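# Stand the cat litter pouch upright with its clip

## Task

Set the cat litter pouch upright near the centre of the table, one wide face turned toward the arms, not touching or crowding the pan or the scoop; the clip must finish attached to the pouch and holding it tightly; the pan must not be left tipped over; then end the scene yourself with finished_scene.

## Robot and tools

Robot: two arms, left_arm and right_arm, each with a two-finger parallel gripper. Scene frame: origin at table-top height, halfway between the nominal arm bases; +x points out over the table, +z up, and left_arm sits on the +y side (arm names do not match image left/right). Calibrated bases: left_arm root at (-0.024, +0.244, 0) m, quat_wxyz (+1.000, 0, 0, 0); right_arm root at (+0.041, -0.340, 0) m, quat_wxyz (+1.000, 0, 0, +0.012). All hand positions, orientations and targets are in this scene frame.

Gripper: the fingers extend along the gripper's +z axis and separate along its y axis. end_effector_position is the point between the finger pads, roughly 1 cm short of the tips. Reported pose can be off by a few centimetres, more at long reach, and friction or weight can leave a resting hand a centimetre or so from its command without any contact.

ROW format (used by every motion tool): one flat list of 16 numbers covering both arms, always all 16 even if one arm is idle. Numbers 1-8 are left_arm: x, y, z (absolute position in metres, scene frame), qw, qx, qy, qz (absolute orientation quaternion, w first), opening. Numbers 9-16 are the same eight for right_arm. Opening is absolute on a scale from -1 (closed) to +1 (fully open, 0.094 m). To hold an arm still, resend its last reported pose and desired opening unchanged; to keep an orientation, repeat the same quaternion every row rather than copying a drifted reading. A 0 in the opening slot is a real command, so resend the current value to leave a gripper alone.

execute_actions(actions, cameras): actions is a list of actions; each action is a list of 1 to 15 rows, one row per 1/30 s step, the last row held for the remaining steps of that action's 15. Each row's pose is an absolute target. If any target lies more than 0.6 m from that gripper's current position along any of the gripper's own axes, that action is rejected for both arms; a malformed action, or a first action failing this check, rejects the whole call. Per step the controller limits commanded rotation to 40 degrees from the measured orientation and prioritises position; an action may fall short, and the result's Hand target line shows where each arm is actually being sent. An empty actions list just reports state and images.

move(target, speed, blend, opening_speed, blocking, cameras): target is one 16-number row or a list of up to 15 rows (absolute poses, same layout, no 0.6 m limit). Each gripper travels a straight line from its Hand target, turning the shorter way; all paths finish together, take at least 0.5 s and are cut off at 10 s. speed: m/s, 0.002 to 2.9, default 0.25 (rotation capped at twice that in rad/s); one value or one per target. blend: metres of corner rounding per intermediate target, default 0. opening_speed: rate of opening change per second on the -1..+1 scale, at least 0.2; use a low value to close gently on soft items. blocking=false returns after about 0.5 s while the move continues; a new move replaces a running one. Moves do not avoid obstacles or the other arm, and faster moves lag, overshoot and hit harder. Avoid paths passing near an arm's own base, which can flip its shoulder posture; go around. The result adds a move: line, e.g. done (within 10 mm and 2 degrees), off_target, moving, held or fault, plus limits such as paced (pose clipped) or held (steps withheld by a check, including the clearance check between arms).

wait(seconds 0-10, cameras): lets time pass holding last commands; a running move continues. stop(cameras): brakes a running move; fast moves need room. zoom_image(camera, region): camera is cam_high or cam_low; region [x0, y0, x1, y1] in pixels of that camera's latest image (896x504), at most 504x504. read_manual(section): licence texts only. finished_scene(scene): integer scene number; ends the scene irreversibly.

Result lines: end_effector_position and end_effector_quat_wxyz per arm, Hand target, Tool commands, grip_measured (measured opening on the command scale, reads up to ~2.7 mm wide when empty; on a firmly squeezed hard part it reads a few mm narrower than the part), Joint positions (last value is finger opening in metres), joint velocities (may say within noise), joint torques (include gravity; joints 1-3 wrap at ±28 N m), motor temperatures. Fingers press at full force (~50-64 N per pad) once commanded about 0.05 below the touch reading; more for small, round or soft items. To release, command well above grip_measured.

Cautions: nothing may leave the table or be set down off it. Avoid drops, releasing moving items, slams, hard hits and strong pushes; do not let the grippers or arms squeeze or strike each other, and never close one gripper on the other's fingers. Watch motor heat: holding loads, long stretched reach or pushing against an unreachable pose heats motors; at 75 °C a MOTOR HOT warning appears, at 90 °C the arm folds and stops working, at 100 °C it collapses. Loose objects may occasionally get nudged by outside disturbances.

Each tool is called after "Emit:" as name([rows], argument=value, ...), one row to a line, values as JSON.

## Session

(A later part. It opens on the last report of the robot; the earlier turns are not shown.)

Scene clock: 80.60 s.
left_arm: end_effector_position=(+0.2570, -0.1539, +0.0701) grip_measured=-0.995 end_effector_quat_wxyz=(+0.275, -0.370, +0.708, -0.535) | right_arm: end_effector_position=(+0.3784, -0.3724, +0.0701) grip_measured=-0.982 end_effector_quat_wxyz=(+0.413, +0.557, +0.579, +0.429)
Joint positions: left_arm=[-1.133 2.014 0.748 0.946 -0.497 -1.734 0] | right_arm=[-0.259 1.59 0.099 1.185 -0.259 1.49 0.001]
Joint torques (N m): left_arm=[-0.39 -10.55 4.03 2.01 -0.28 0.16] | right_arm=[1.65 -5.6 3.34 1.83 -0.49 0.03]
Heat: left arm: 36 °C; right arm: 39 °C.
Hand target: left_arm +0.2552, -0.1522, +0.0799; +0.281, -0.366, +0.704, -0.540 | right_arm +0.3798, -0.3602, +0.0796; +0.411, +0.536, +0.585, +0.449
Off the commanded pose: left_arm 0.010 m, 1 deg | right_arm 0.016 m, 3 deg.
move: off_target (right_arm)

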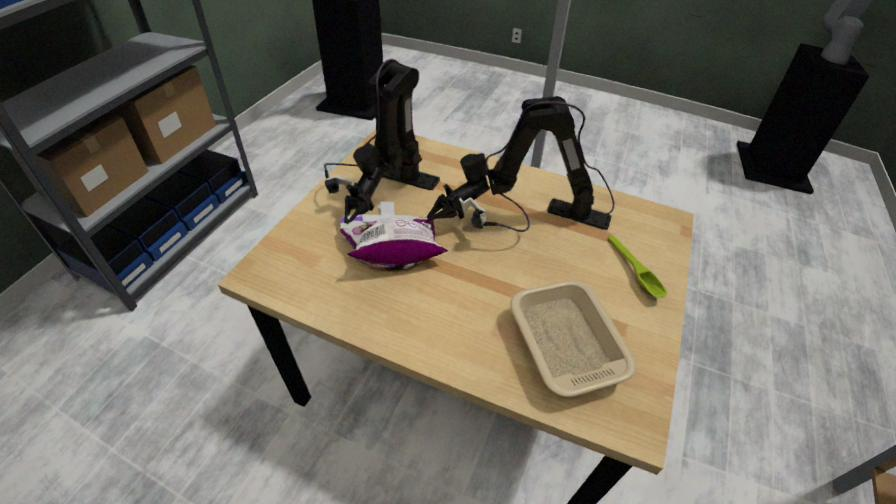

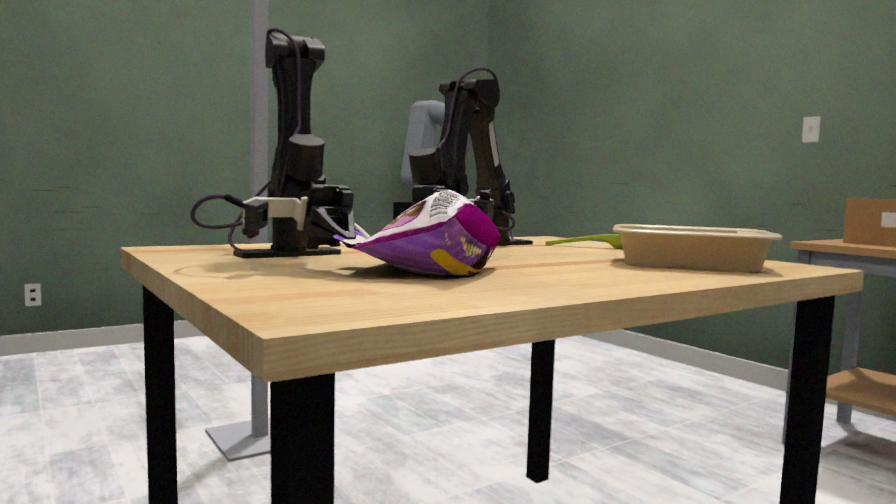

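Emit:
move([
  [0.293,-0.03,0.095,0.2811,-0.3663,0.7037,-0.5400,-1,0.345,-0.262,0.09,0.4379,0.5707,0.5511,0.4229,-1],
  [0.337,0.088,0.095,0.2811,-0.3663,0.7037,-0.5400,-1,0.314,-0.168,0.09,0.4664,0.6078,0.5099,0.3913,-1],
], speed=[0.06,0.06], blend=[0.03,0], cameras=["all"])

Emit:
zoom_image(camera="cam_high", region=[370, 170, 550, 310])

Scene clock: 85.77 s.
left_arm: end_effector_position=(+0.3388, +0.0874, +0.0922) grip_measured=-0.995 end_effector_quat_wxyz=(+0.279, -0.372, +0.701, -0.541) | right_arm: end_effector_position=(+0.3089, -0.1979, +0.0844) grip_measured=-0.982 end_effector_quat_wxyz=(+0.510, +0.582, +0.516, +0.367)
Joint positions: left_arm=[-0.263 1.664 0.335 1.051 0.332 -1.49 0] | right_arm=[1.044 1.578 0.296 0.625 1.22 2.096 0.001]
Joint torques (N m): left_arm=[0.25 -6.34 4.57 1.9 0.15 0.16] | right_arm=[2.28 -3.6 7.56 1.62 -0.29 0]
Heat: left arm: 36 °C; right arm: 39 °C.
Hand target: left_arm +0.3370, +0.0880, +0.0949; +0.281, -0.366, +0.704, -0.540 | right_arm +0.3125, -0.1692, +0.0917; +0.474, +0.583, +0.519, +0.408
Off the commanded pose: left_arm 0.003 m, 1 deg | right_arm 0.031 m, 6 deg.
joint sent to its limit (right arm) — joint 6 (wrist roll), upper limit. The joint targets are off in orientation, not in position.
move: off_target (right_arm)

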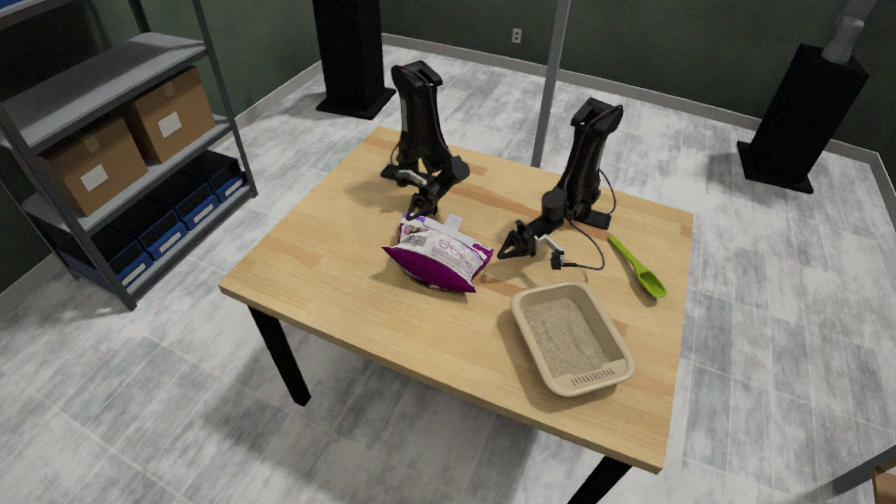

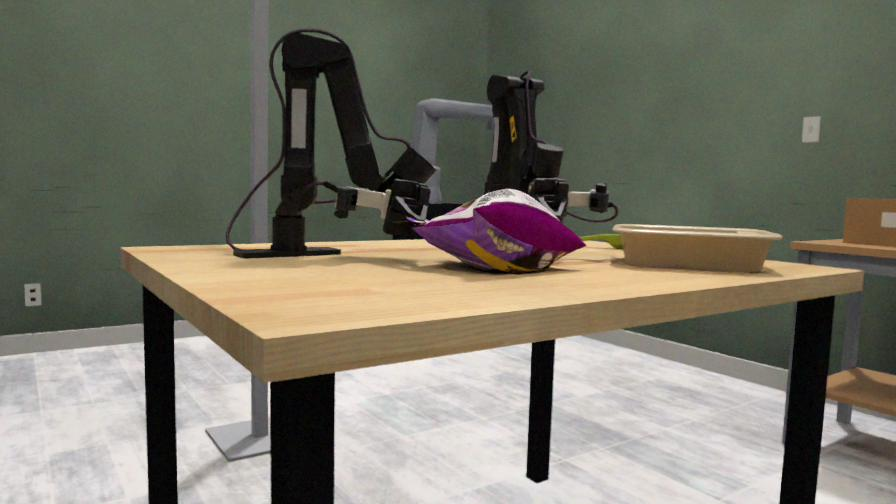

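Scaled by 2.800.

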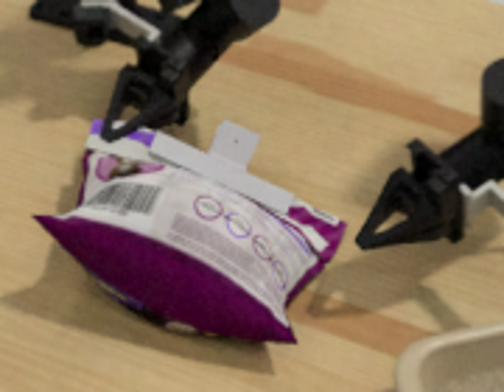

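Emit:
move([
  [0.26,0.13,0.11,0.2796,-0.4843,0.7180,-0.4146,-0.574,0.312,-0.178,0.05,0.489,0.558,0.54,0.395,-1],
  [0.26,0.13,0.11,0.2796,-0.4843,0.7180,-0.4146,-0.574,0.312,-0.178,0.025,0.470,0.571,0.558,0.376,-1],
], speed=[0.08,0.05], cameras=["all"])

Emit:
zoom_image(camera="cam_high", region=[370, 170, 550, 310])

Emit:
zoom_image(camera="cam_low", region=[330, 150, 630, 300])

Scene clock: 89.87 s.
left_arm: end_effector_position=(+0.2579, +0.1305, +0.1019) grip_measured=-0.575 end_effector_quat_wxyz=(+0.273, -0.486, +0.720, -0.413) | right_arm: end_effector_position=(+0.3084, -0.1969, +0.0389) grip_measured=-0.982 end_effector_quat_wxyz=(+0.507, +0.578, +0.523, +0.368)
Joint positions: left_arm=[-0.38 0.91 0.269 0.105 0.01 -1.574 0.02] | right_arm=[1.044 1.9 0.255 0.998 1.205 2.077 0.001]
Joint torques (N m): left_arm=[-0.4 -1.66 8.84 1.73 -0.16 -0.02] | right_arm=[-0.02 -4.01 3.69 1.14 -0.79 -0.04]
Heat: left arm: 36 °C; right arm: 39 °C.
Hand target: left_arm +0.2601, +0.1300, +0.1100; +0.280, -0.484, +0.718, -0.415 | right_arm +0.3100, -0.1787, +0.0265; +0.471, +0.571, +0.557, +0.376
Off the commanded pose: left_arm 0.008 m, 1 deg | right_arm 0.024 m, 6 deg.
move: off_target (right_arm)

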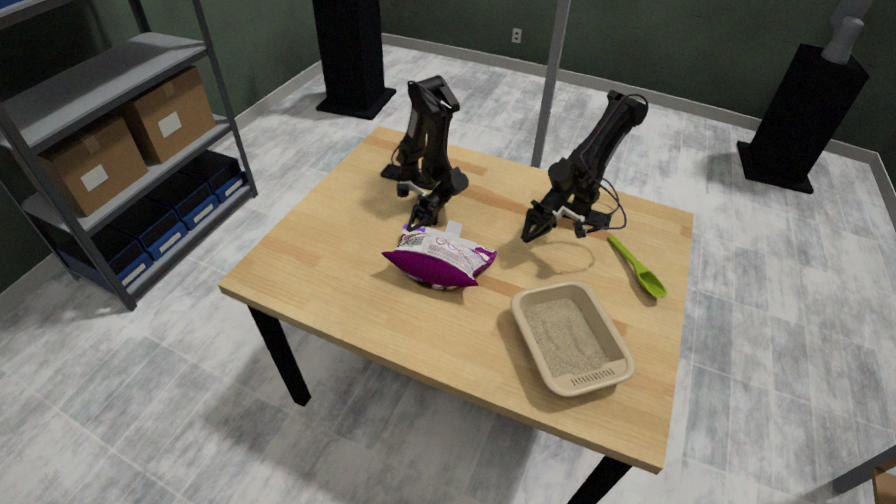

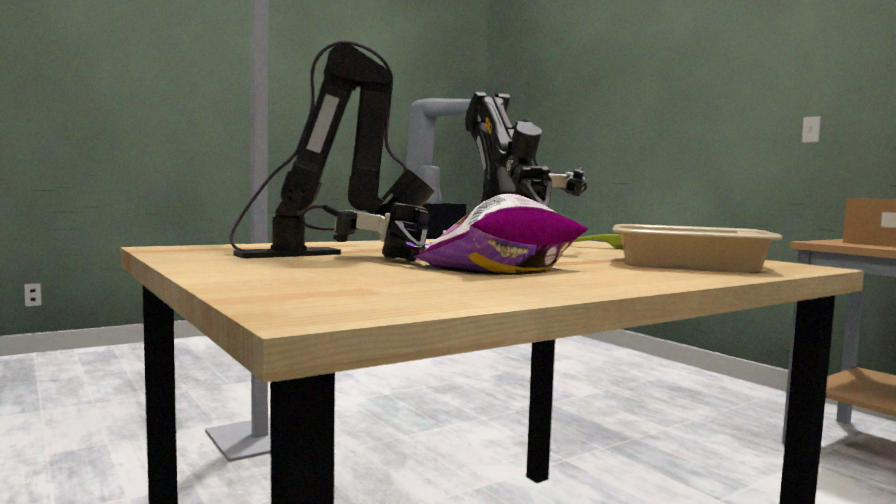

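Scaled by 2.800.

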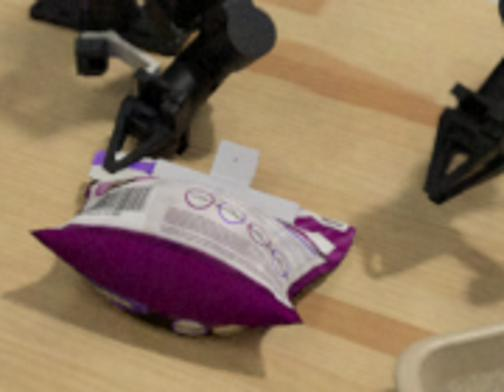

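Scaled by 1.680.

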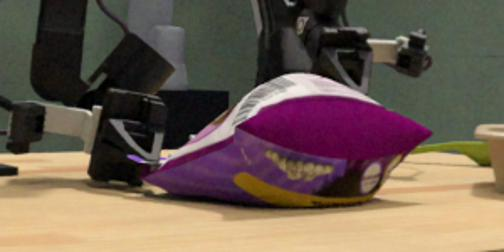

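Emit:
move([
  [0.26,0.13,0.11,0.2796,-0.4843,0.7180,-0.4146,-0.3,0.308,-0.197,0.036,0.507,0.578,0.523,0.368,-0.574],
  [0.26,0.13,0.11,0.2796,-0.4843,0.7180,-0.4146,-0.3,0.245,-0.188,0.05,0.507,0.578,0.523,0.368,-0.574],
  [0.26,0.13,0.11,0.2796,-0.4843,0.7180,-0.4146,-0.3,0.20,-0.18,0.18,0.3827,0,0.9239,0,-0.574],
  [0.24,0.05,0.06,0.2796,-0.4843,0.7180,-0.4146,-0.3,0.22,-0.18,0.16,0.3831,-0.6635,0.5567,-0.3214,-0.574],
], speed=[0.05,0.08,0.3,0.25], opening_speed=0.5, cameras=["all"])

Emit:
zoom_image(camera="cam_high", region=[370, 170, 550, 310])

Emit:
zoom_image(camera="cam_low", region=[330, 150, 630, 300])

Scene clock: 99.43 s.
left_arm: end_effector_position=(+0.2408, +0.0482, +0.0630) grip_measured=-0.301 end_effector_quat_wxyz=(+0.275, -0.484, +0.716, -0.420) | right_arm: end_effector_position=(+0.2188, -0.1772, +0.1625) grip_measured=-0.576 end_effector_quat_wxyz=(-0.380, +0.669, -0.551, +0.323)
Joint positions: left_arm=[-0.845 1.308 0.247 0.498 -0.386 -1.82 0.033] | right_arm=[1.348 0.863 0.592 -0.737 0.935 -0.68 0.02]
Joint torques (N m): left_arm=[-0.38 -1.95 5.49 1.9 -0.32 0.05] | right_arm=[-1.02 -1.89 5.14 1.1 0.41 0.04]
Heat: left arm: 36 °C; right arm: 36 °C.
Hand target: left_arm +0.2400, +0.0500, +0.0601; +0.280, -0.484, +0.718, -0.415 | right_arm +0.2199, -0.1800, +0.1599; -0.383, +0.663, -0.557, +0.322
Off the commanded pose: left_arm 0.004 m, 1 deg | right_arm 0.004 m, 1 deg.
move: done

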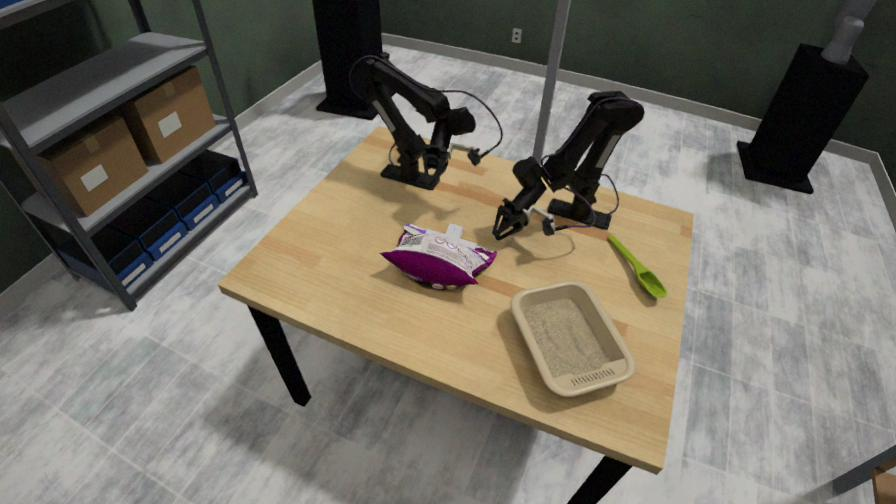

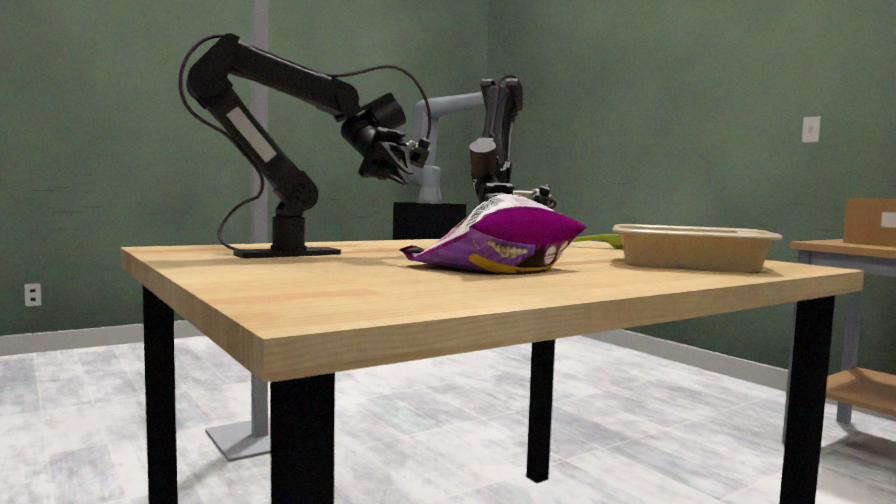

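Scaled by 2.800.

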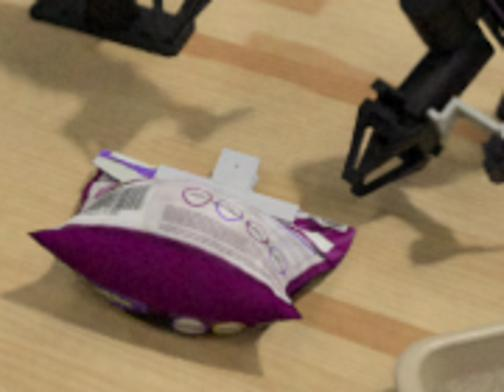

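Scaled by 1.680.

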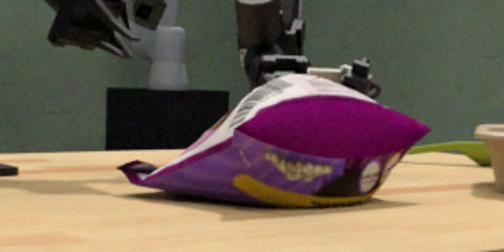

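Emit:
move([
  [0.234,0.050,0.025,0.2796,-0.4843,0.7180,-0.4146,-0.4,0.20,-0.22,0.16,0.3831,-0.6635,0.5567,-0.3214,-0.574],
  [0.252,0.043,0.025,0.2796,-0.4843,0.7180,-0.4146,-0.4,0.20,-0.22,0.16,0.3831,-0.6635,0.5567,-0.3214,-0.574],
], speed=[0.05,0.04], cameras=["all"])

Emit:
zoom_image(camera="cam_high", region=[450, 200, 540, 270])

Scene clock: 101.93 s.
left_arm: end_effector_position=(+0.2480, +0.0448, +0.0240) grip_measured=-0.399 end_effector_quat_wxyz=(+0.276, -0.487, +0.717, -0.415) | right_arm: end_effector_position=(+0.1999, -0.2171, +0.1615) grip_measured=-0.576 end_effector_quat_wxyz=(-0.382, +0.667, -0.557, +0.315)
Joint positions: left_arm=[-0.834 1.609 0.216 0.819 -0.383 -1.817 0.028] | right_arm=[1.449 0.679 0.564 -1.015 0.973 -0.512 0.02]
Joint torques (N m): left_arm=[0.42 -2.97 5.5 1.87 -0.17 0.13] | right_arm=[0.72 0.46 5.52 0.71 0.63 0.15]
Heat: left arm: 36 °C; right arm: 36 °C.
Hand target: left_arm +0.2519, +0.0430, +0.0251; +0.280, -0.484, +0.718, -0.415 | right_arm +0.2001, -0.2199, +0.1601; -0.383, +0.664, -0.557, +0.321
Off the commanded pose: left_arm 0.005 m, 1 deg | right_arm 0.003 m, 1 deg.
move: done

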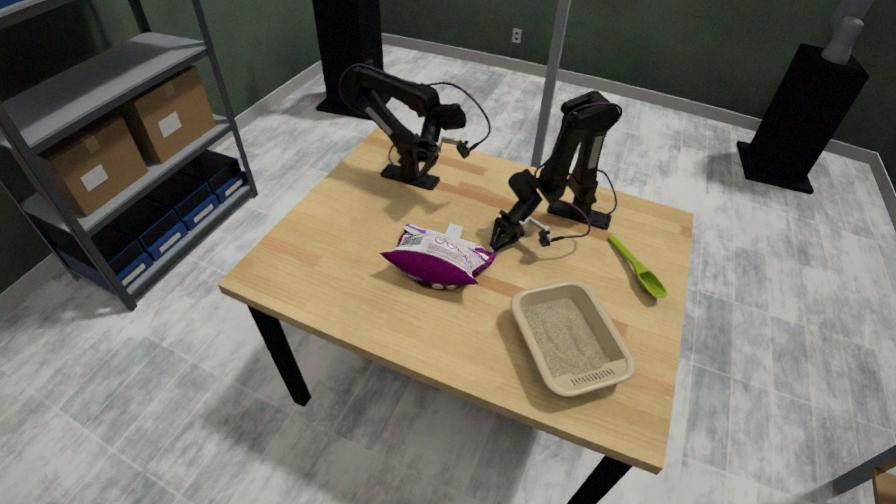

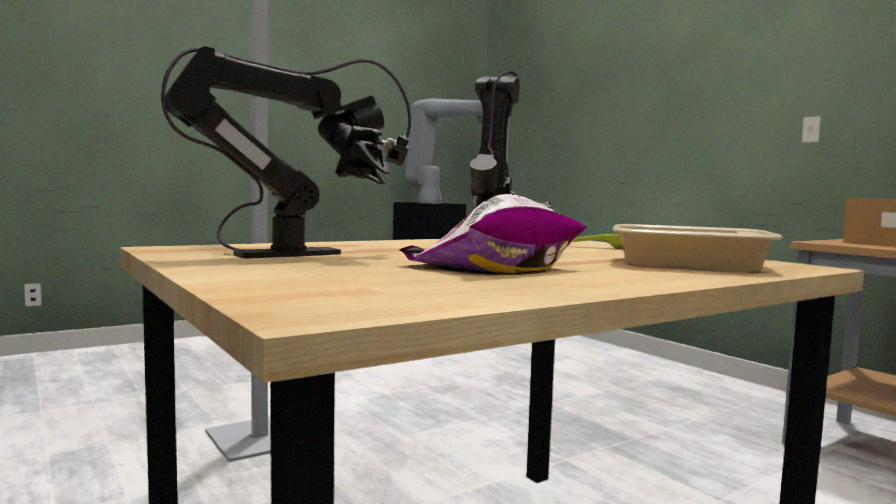

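Scaled by 5.600.

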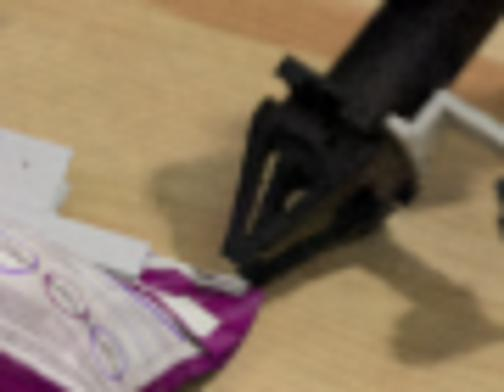

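Emit:
move([
  [0.250,0.033,0.025,0.2796,-0.4843,0.7180,-0.4146,-0.4,0.20,-0.22,0.16,0.3831,-0.6635,0.5567,-0.3214,-0.574],
  [0.281,0.021,0.025,0.2796,-0.4843,0.7180,-0.4146,-0.4,0.20,-0.22,0.16,0.3831,-0.6635,0.5567,-0.3214,-0.574],
], speed=[0.04,0.03], cameras=["cam_high"])

Emit:
zoom_image(camera="cam_high", region=[450, 200, 540, 270])

Scene clock: 103.90 s.
left_arm: end_effector_position=(+0.2779, +0.0217, +0.0286) grip_measured=-0.399 end_effector_quat_wxyz=(+0.278, -0.486, +0.712, -0.423) | right_arm: end_effector_position=(+0.1999, -0.2173, +0.1614) grip_measured=-0.576 end_effector_quat_wxyz=(-0.382, +0.666, -0.557, +0.315)
Joint positions: left_arm=[-0.807 1.718 0.351 0.819 -0.362 -1.801 0.028] | right_arm=[1.449 0.679 0.564 -1.016 0.973 -0.511 0.02]
Joint torques (N m): left_arm=[0.64 -3.78 6.09 1.69 -0.06 0.12] | right_arm=[0.84 0.59 5.86 0.74 0.62 0.16]
Heat: left arm: 36 °C; right arm: 35 °C.
Hand target: left_arm +0.2809, +0.0212, +0.0250; +0.280, -0.484, +0.718, -0.415 | right_arm +0.2001, -0.2200, +0.1600; -0.383, +0.664, -0.557, +0.321
Off the commanded pose: left_arm 0.005 m, 1 deg | right_arm 0.003 m, 1 deg.
move: done
Images, in order (width x height): cam_high 896x504.

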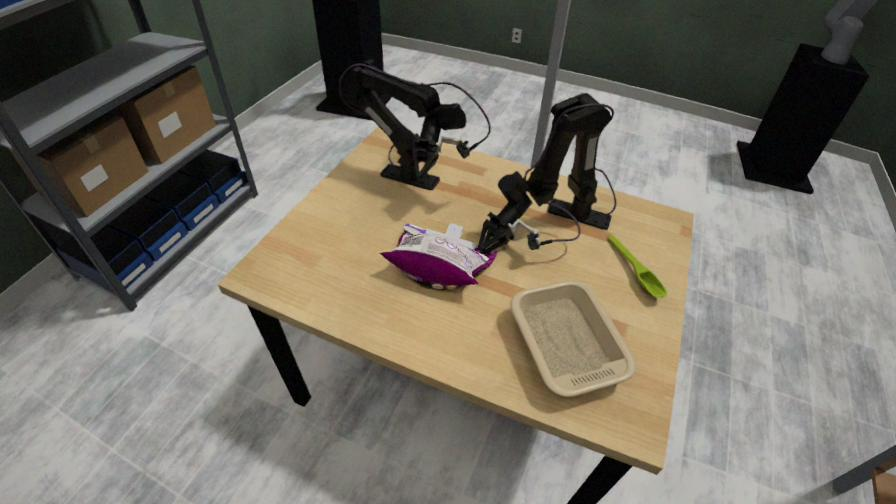

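Scaled by 5.600.

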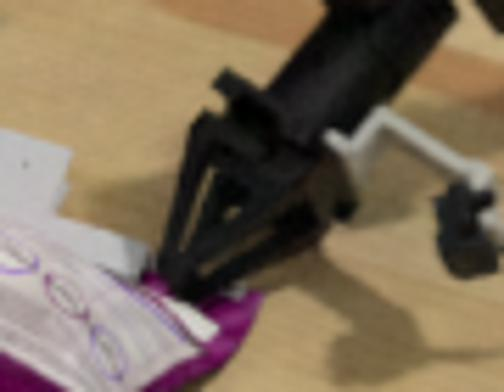

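Emit:
move([
  [0.281,0.022,0.026,0.2796,-0.4843,0.7180,-0.4146,-0.82,0.20,-0.22,0.16,0.3831,-0.6635,0.5567,-0.3214,-0.574],
  [0.281,0.022,0.048,0.3404,-0.4436,0.6577,-0.5047,-0.86,0.20,-0.22,0.16,0.3831,-0.6635,0.5567,-0.3214,-0.574],
  [0.281,0.022,0.07,0.3404,-0.4436,0.6577,-0.5047,-1,0.20,-0.22,0.16,0.3831,-0.6635,0.5567,-0.3214,-0.574],
], speed=[0.03,0.04,0.04], opening_speed=0.4, cameras=["cam_high","cam_low"])

Emit:
zoom_image(camera="cam_high", region=[380, 190, 540, 300])

Scene clock: 111.63 s.
left_arm: end_effector_position=(+0.2830, +0.0206, +0.0694) grip_measured=-0.995 end_effector_quat_wxyz=(+0.336, -0.446, +0.653, -0.511) | right_arm: end_effector_position=(+0.2000, -0.2174, +0.1614) grip_measured=-0.576 end_effector_quat_wxyz=(-0.382, +0.666, -0.557, +0.316)
Joint positions: left_arm=[-0.824 1.794 0.264 1.25 -0.419 -1.705 0] | right_arm=[1.449 0.679 0.564 -1.016 0.974 -0.511 0.02]
Joint torques (N m): left_arm=[-0.55 -6.53 3.14 1.79 -0.24 0.14] | right_arm=[0.9 0.34 5.5 0.73 0.6 0.16]
Heat: left arm: 36 °C; right arm: 35 °C.
Hand target: left_arm +0.2810, +0.0220, +0.0699; +0.341, -0.443, +0.658, -0.505 | right_arm +0.2001, -0.2199, +0.1601; -0.383, +0.663, -0.557, +0.321
Off the commanded pose: left_arm 0.003 m, 1 deg | right_arm 0.003 m, 1 deg.
move: done

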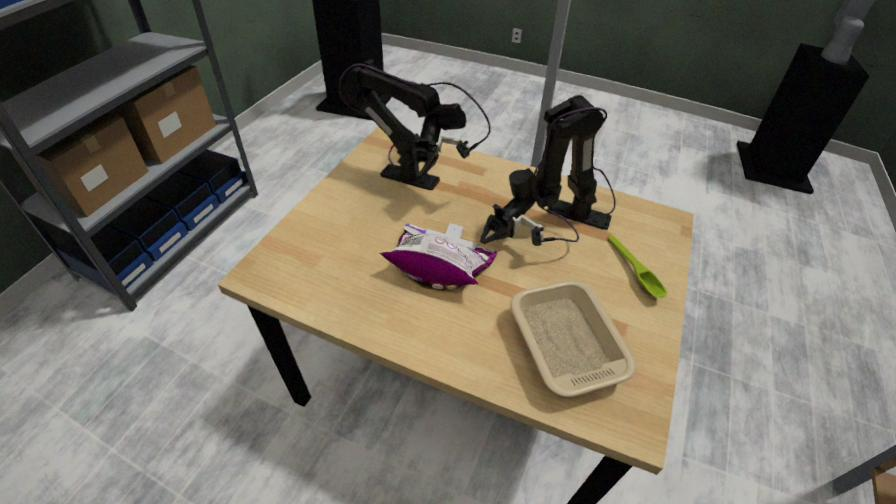

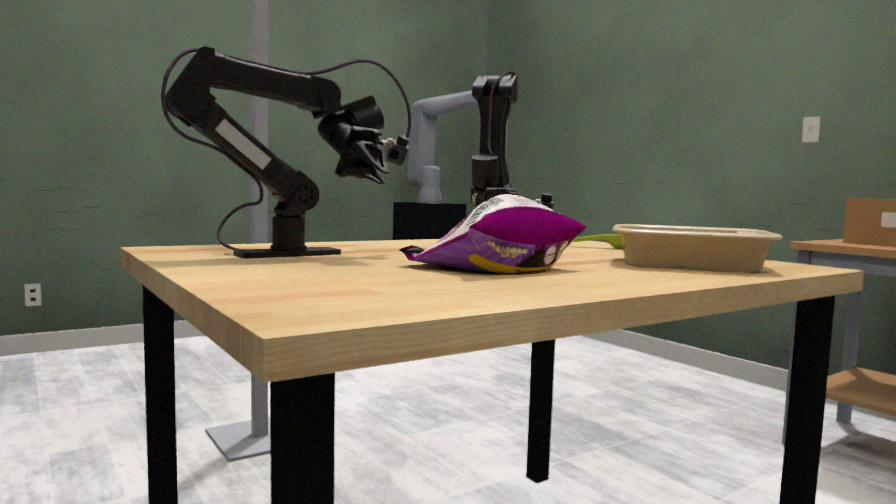

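Scaled by 3.150.

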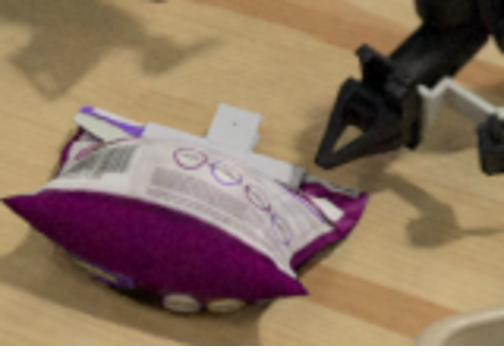

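Emit:
move([
  [0.243,0.038,0.07,0.2796,-0.4843,0.7180,-0.4146,-0.45,0.20,-0.22,0.16,0.3831,-0.6635,0.5567,-0.3214,-0.574],
  [0.239,0.039,0.014,0.2796,-0.4843,0.7180,-0.4146,-0.45,0.20,-0.22,0.16,0.3831,-0.6635,0.5567,-0.3214,-0.574],
  [0.258,0.031,0.016,0.2796,-0.4843,0.7180,-0.4146,-0.45,0.20,-0.22,0.16,0.3831,-0.6635,0.5567,-0.3214,-0.574],
], speed=[0.1,0.04,0.03], cameras=["cam_high"])

Emit:
zoom_image(camera="cam_high", region=[450, 200, 540, 270])

Scene clock: 115.73 s.
left_arm: end_effector_position=(+0.2557, +0.0309, +0.0197) grip_measured=-0.451 end_effector_quat_wxyz=(+0.277, -0.486, +0.712, -0.424) | right_arm: end_effector_position=(+0.1999, -0.2175, +0.1614) grip_measured=-0.576 end_effector_quat_wxyz=(-0.382, +0.666, -0.557, +0.316)
Joint positions: left_arm=[-0.852 1.712 0.258 0.898 -0.397 -1.828 0.026] | right_arm=[1.449 0.679 0.564 -1.017 0.974 -0.511 0.02]
Joint torques (N m): left_arm=[0.31 -3.64 5.09 1.71 -0.09 0.11] | right_arm=[0.69 0.46 5.37 0.7 0.65 0.12]
Heat: left arm: 36 °C; right arm: 35 °C.
Hand target: left_arm +0.2579, +0.0311, +0.0161; +0.279, -0.484, +0.718, -0.415 | right_arm +0.2001, -0.2200, +0.1601; -0.383, +0.663, -0.557, +0.321
Off the commanded pose: left_arm 0.004 m, 1 deg | right_arm 0.003 m, 1 deg.
move: done
Images, in order (width x height): cam_high 896x504.

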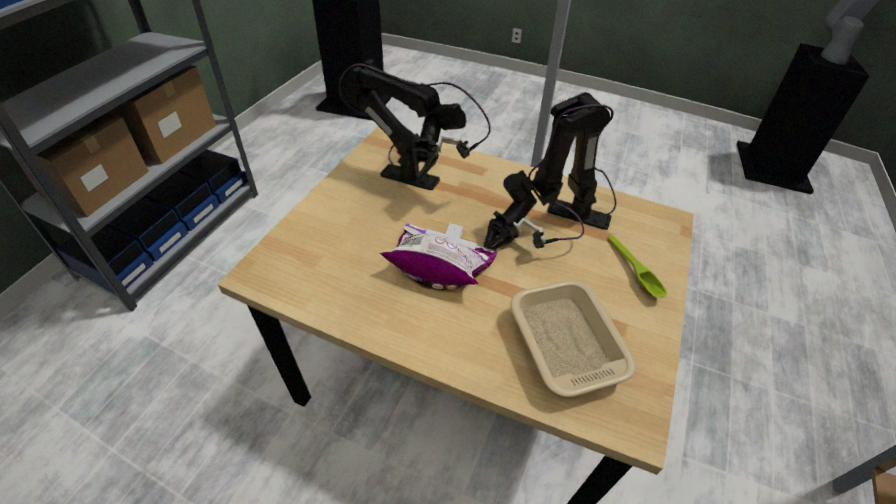

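Scaled by 5.600.

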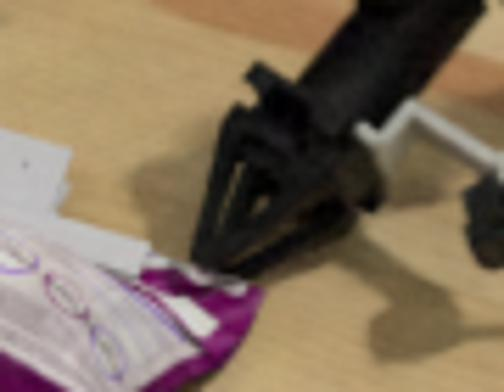

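Emit:
move([
  [0.276,0.0245,0.015,0.2796,-0.4843,0.7180,-0.4146,-0.45,0.20,-0.22,0.16,0.3831,-0.6635,0.5567,-0.3214,-0.574],
], speed=[0.03], cameras=["cam_high"])

Emit:
zoom_image(camera="cam_high", region=[450, 200, 540, 270])

Emit:
move([
  [0.288,0.0195,0.016,0.2796,-0.4843,0.7180,-0.4146,-0.45,0.20,-0.22,0.16,0.3831,-0.6635,0.5567,-0.3214,-0.574],
], speed=[0.03], cameras=["cam_high"])

Emit:
zoom_image(camera="cam_high", region=[450, 200, 540, 270])

Scene clock: 116.97 s.
left_arm: end_effector_position=(+0.2728, +0.0253, +0.0180) grip_measured=-0.451 end_effector_quat_wxyz=(+0.278, -0.487, +0.713, -0.422) | right_arm: end_effector_position=(+0.1999, -0.2175, +0.1614) grip_measured=-0.576 end_effector_quat_wxyz=(-0.382, +0.666, -0.557, +0.316)
Joint positions: left_arm=[-0.811 1.766 0.32 0.895 -0.365 -1.804 0.026] | right_arm=[1.449 0.679 0.564 -1.017 0.974 -0.511 0.02]
Joint torques (N m): left_arm=[0.36 -4.03 5.72 1.73 -0.09 0.19] | right_arm=[0.7 0.4 5.56 0.76 0.58 0.12]
Heat: left arm: 37 °C; right arm: 34 °C.
Hand target: left_arm +0.2759, +0.0246, +0.0151; +0.280, -0.484, +0.718, -0.415 | right_arm +0.2001, -0.2199, +0.1601; -0.383, +0.663, -0.557, +0.321
Off the commanded pose: left_arm 0.004 m, 1 deg | right_arm 0.003 m, 1 deg.
move: done
Images, in order (width x height): cam_high 896x504.

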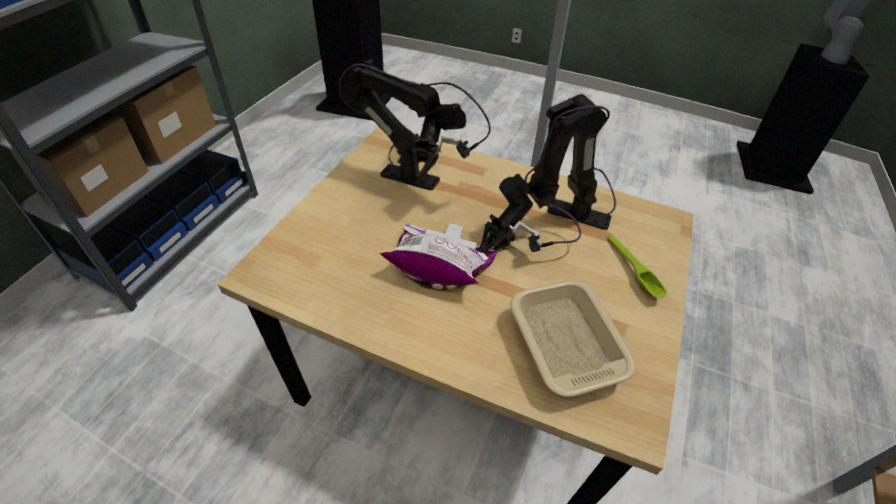

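Scaled by 5.600.

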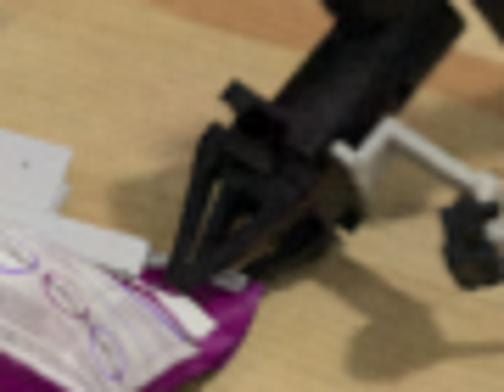

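Scene clock: 117.77 s.
left_arm: end_effector_position=(+0.2830, +0.0201, +0.0182) grip_measured=-0.451 end_effector_quat_wxyz=(+0.276, -0.486, +0.714, -0.422) | right_arm: end_effector_position=(+0.1999, -0.2175, +0.1614) grip_measured=-0.576 end_effector_quat_wxyz=(-0.382, +0.666, -0.557, +0.316)
Joint positions: left_arm=[-0.792 1.789 0.364 0.874 -0.344 -1.793 0.026] | right_arm=[1.449 0.679 0.564 -1.017 0.974 -0.511 0.02]
Joint torques (N m): left_arm=[0.57 -4.34 5.81 1.69 -0.1 0.11] | right_arm=[1.06 0.5 5.61 0.72 0.59 0.13]
Heat: left arm: 37 °C; right arm: 34 °C.
Hand target: left_arm +0.2878, +0.0196, +0.0160; +0.280, -0.484, +0.718, -0.415 | right_arm +0.2001, -0.2199, +0.1601; -0.383, +0.663, -0.557, +0.321
Off the commanded pose: left_arm 0.006 m, 1 deg | right_arm 0.003 m, 1 deg.
move: done
Images, in order (width x height): cam_high 896x504.

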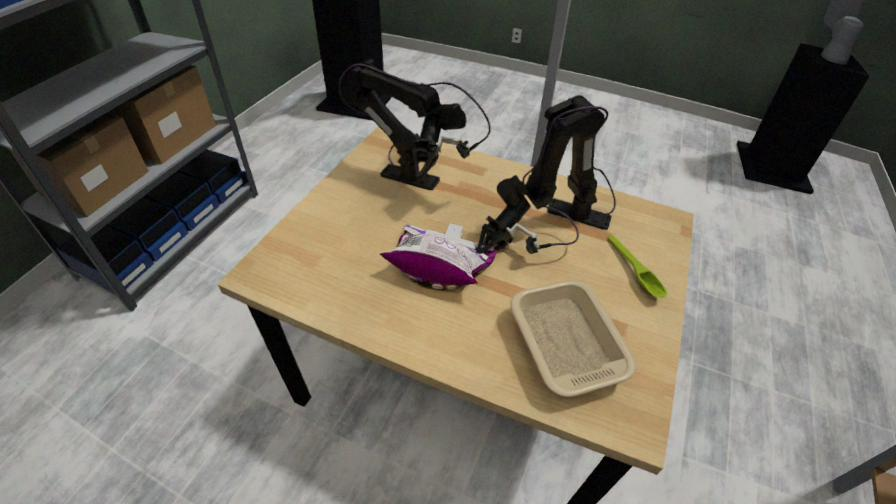

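Scaled by 5.600.

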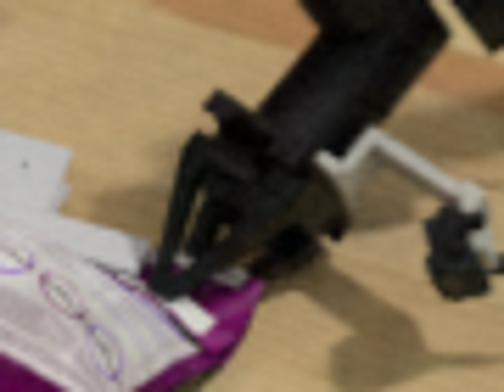

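Emit:
move([
  [0.288,0.0195,0.018,0.2796,-0.4843,0.7180,-0.4146,-0.82,0.20,-0.22,0.16,0.3831,-0.6635,0.5567,-0.3214,-0.574],
], speed=[0.03], opening_speed=0.4, cameras=["cam_high"])

Emit:
zoom_image(camera="cam_high", region=[450, 200, 540, 270])

Emit:
move([
  [0.288,0.0195,0.04,0.3404,-0.4436,0.6577,-0.5047,-0.86,0.20,-0.22,0.16,0.3831,-0.6635,0.5567,-0.3214,-0.574],
], speed=[0.03], opening_speed=0.4, cameras=["cam_high"])

Emit:
zoom_image(camera="cam_high", region=[450, 200, 540, 270])

Scene clock: 119.07 s.
left_arm: end_effector_position=(+0.2800, +0.0214, +0.0126) grip_measured=-0.817 end_effector_quat_wxyz=(+0.271, -0.485, +0.722, -0.411) | right_arm: end_effector_position=(+0.1999, -0.2175, +0.1614) grip_measured=-0.576 end_effector_quat_wxyz=(-0.382, +0.666, -0.557, +0.316)
Joint positions: left_arm=[-0.792 1.789 0.364 0.848 -0.337 -1.791 0.009] | right_arm=[1.449 0.679 0.564 -1.017 0.974 -0.511 0.02]
Joint torques (N m): left_arm=[0.69 -5.2 6.04 1.85 -0.2 0.16] | right_arm=[0.59 0.54 5.53 0.72 0.58 0.19]
Heat: left arm: 37 °C; right arm: 34 °C.
Hand target: left_arm +0.2878, +0.0197, +0.0181; +0.280, -0.484, +0.718, -0.415 | right_arm +0.2001, -0.2199, +0.1601; -0.383, +0.663, -0.557, +0.321
Off the commanded pose: left_arm 0.010 m, 1 deg | right_arm 0.003 m, 1 deg.
move: done
Images, in order (width x height): cam_high 896x504.

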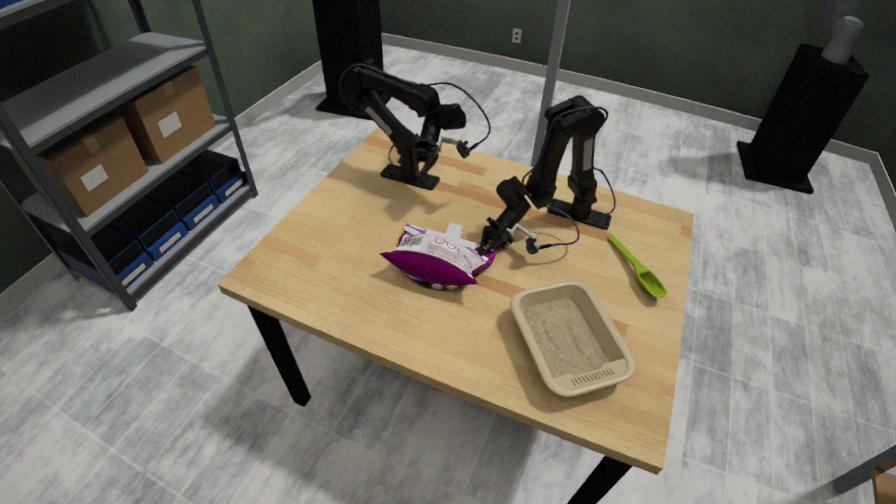

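Scaled by 5.600.

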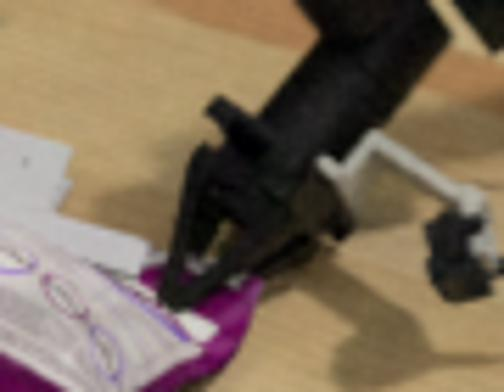

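Scene clock: 123.97 s.
left_arm: end_effector_position=(+0.2834, +0.0220, +0.0262) grip_measured=-0.858 end_effector_quat_wxyz=(+0.327, -0.449, +0.677, -0.483) | right_arm: end_effector_position=(+0.1999, -0.2176, +0.1614) grip_measured=-0.576 end_effector_quat_wxyz=(-0.382, +0.667, -0.557, +0.316)
Joint positions: left_arm=[-0.811 2 0.279 1.367 -0.397 -1.704 0.007] | right_arm=[1.449 0.679 0.564 -1.017 0.974 -0.511 0.02]
Joint torques (N m): left_arm=[-0.16 -5.15 3 2.62 -0.31 0.16] | right_arm=[0.64 0.62 5.52 0.74 0.65 0.12]
Motor temperatures (°C): left_arm=[29 32 35 38 28 30 28] | right_arm=[27 34 34 34 27 27 28]
Heat: left arm: 38 °C; right arm: 34 °C.
Hand target: left_arm +0.2877, +0.0198, +0.0399; +0.340, -0.445, +0.658, -0.504 | right_arm +0.2001, -0.2200, +0.1601; -0.383, +0.664, -0.557, +0.321
Off the commanded pose: left_arm 0.015 m, 4 deg | right_arm 0.003 m, 1 deg.
move: off_target (left_arm)
Images, in order (width x height): cam_high 896x504.

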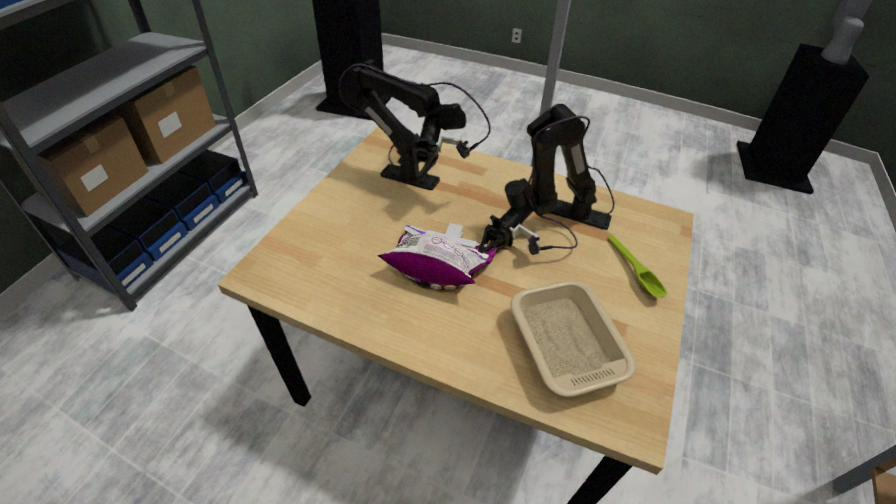

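Scaled by 5.600.

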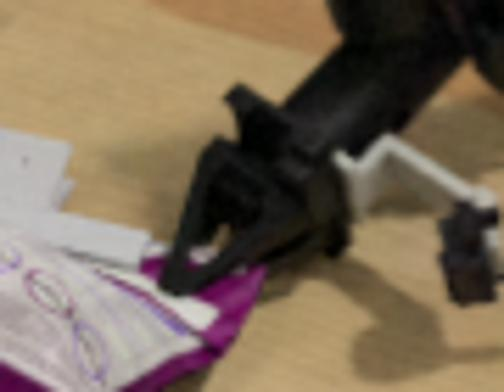

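Emit:
move([
  [0.286,0.021,0.04,0.3404,-0.4436,0.6577,-0.5047,-1,0.20,-0.22,0.16,0.3831,-0.6635,0.5567,-0.3214,-0.574],
  [0.286,0.024,0.085,0.3404,-0.4436,0.6577,-0.5047,-1,0.20,-0.22,0.16,0.3831,-0.6635,0.5567,-0.3214,-0.574],
], speed=[0.03,0.04], opening_speed=0.4, cameras=["cam_high","cam_low"])

Emit:
zoom_image(camera="cam_high", region=[370, 190, 530, 300])

Scene clock: 126.57 s.
left_arm: end_effector_position=(+0.2804, +0.0247, +0.0626) grip_measured=-0.983 end_effector_quat_wxyz=(+0.328, -0.446, +0.682, -0.479) | right_arm: end_effector_position=(+0.1999, -0.2176, +0.1614) grip_measured=-0.576 end_effector_quat_wxyz=(-0.382, +0.667, -0.557, +0.316)
Joint positions: left_arm=[-0.811 1.708 0.274 1.072 -0.396 -1.694 0.001] | right_arm=[1.449 0.679 0.564 -1.017 0.974 -0.511 0.02]
Joint torques (N m): left_arm=[0.27 -7.6 4.45 2.34 -0.24 0.07] | right_arm=[0.92 0.62 5.68 0.75 0.65 0.21]
Heat: left arm: 38 °C; right arm: 34 °C.
Hand target: left_arm +0.2859, +0.0242, +0.0846; +0.340, -0.444, +0.658, -0.505 | right_arm +0.2001, -0.2200, +0.1601; -0.383, +0.664, -0.557, +0.321
Off the commanded pose: left_arm 0.023 m, 4 deg | right_arm 0.003 m, 1 deg.
move: off_target (left_arm)

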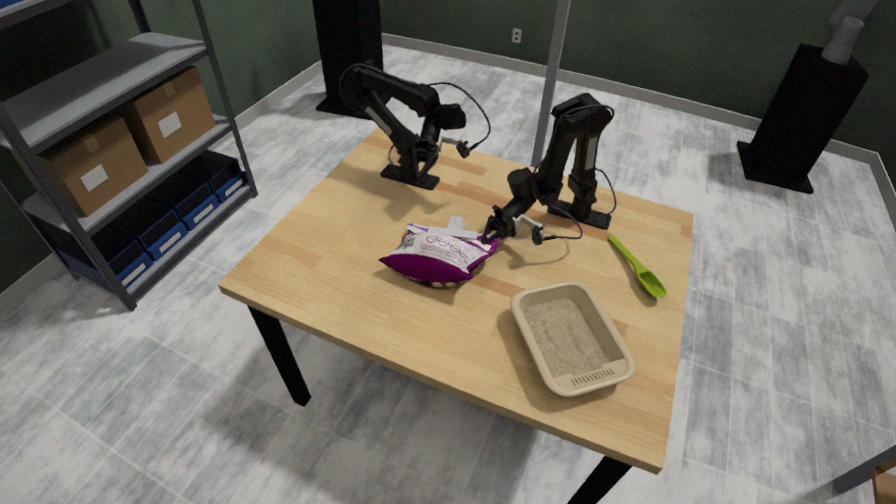

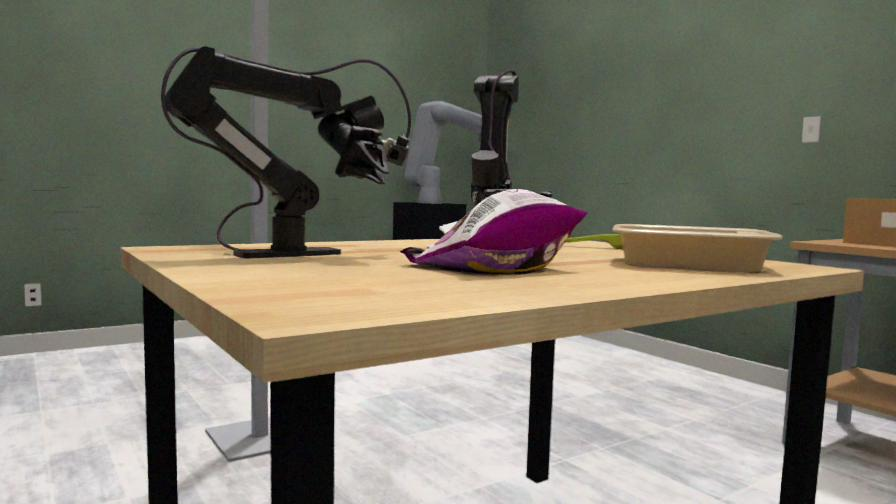

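Scaled by 3.150.

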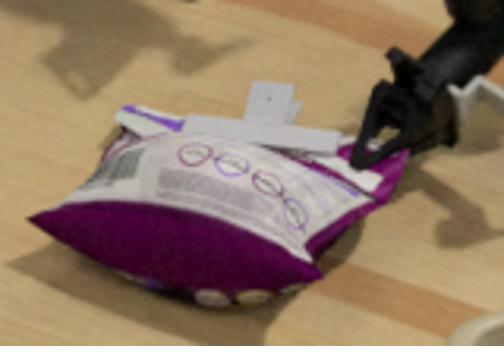

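Emit:
move([
  [0.325,0.110,0.085,0.3404,-0.4436,0.6577,-0.5047,-1,0.20,-0.20,0.16,0.3831,-0.6635,0.5567,-0.3214,-0.574],
], speed=[0.05], cameras=["cam_high","cam_low"])

Emit:
zoom_image(camera="cam_high", region=[370, 190, 530, 310])

Scene clock: 129.00 s.
left_arm: end_effector_position=(+0.3087, +0.0893, +0.0590) grip_measured=-0.983 end_effector_quat_wxyz=(+0.280, -0.435, +0.696, -0.497) | right_arm: end_effector_position=(+0.1989, -0.2052, +0.1513) grip_measured=-0.576 end_effector_quat_wxyz=(-0.364, +0.676, -0.550, +0.327)
Joint positions: left_arm=[-0.388 1.665 0.218 1.089 0.104 -1.577 0.001] | right_arm=[1.468 0.788 0.564 -0.981 0.979 -0.48 0.02]
Joint torques (N m): left_arm=[2.06 -7.28 4.01 2.65 -0.94 0.15] | right_arm=[0.84 0.08 7.5 0.83 0.66 0.14]
Heat: left arm: 39 °C; right arm: 34 °C.
Hand target: left_arm +0.3238, +0.1095, +0.0844; +0.339, -0.445, +0.658, -0.504 | right_arm +0.1998, -0.2002, +0.1600; -0.383, +0.664, -0.557, +0.321
Off the commanded pose: left_arm 0.037 m, 8 deg | right_arm 0.010 m, 3 deg.
move: off_target (left_arm, right_arm)

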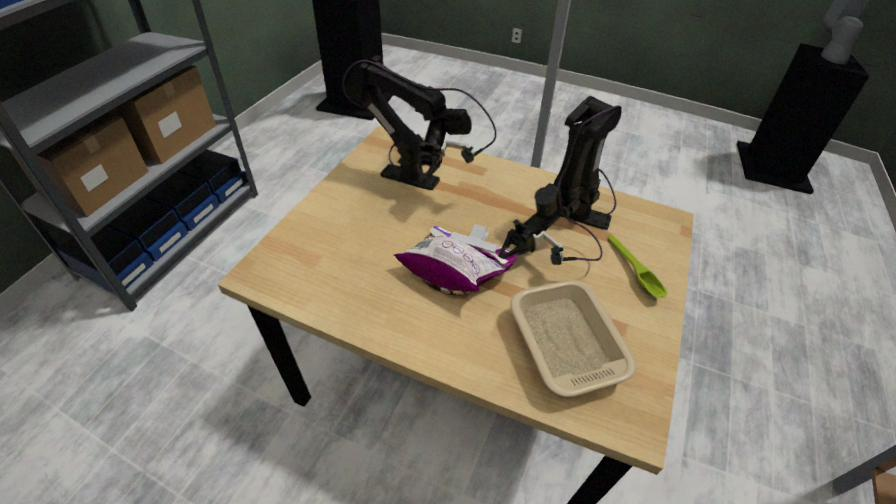

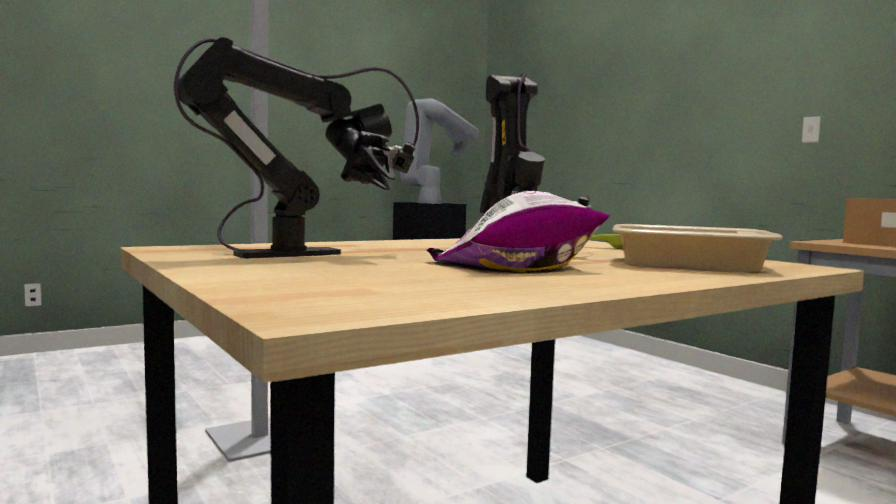

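Scaled by 3.150.

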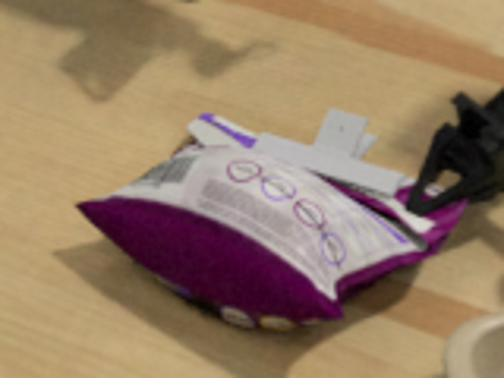

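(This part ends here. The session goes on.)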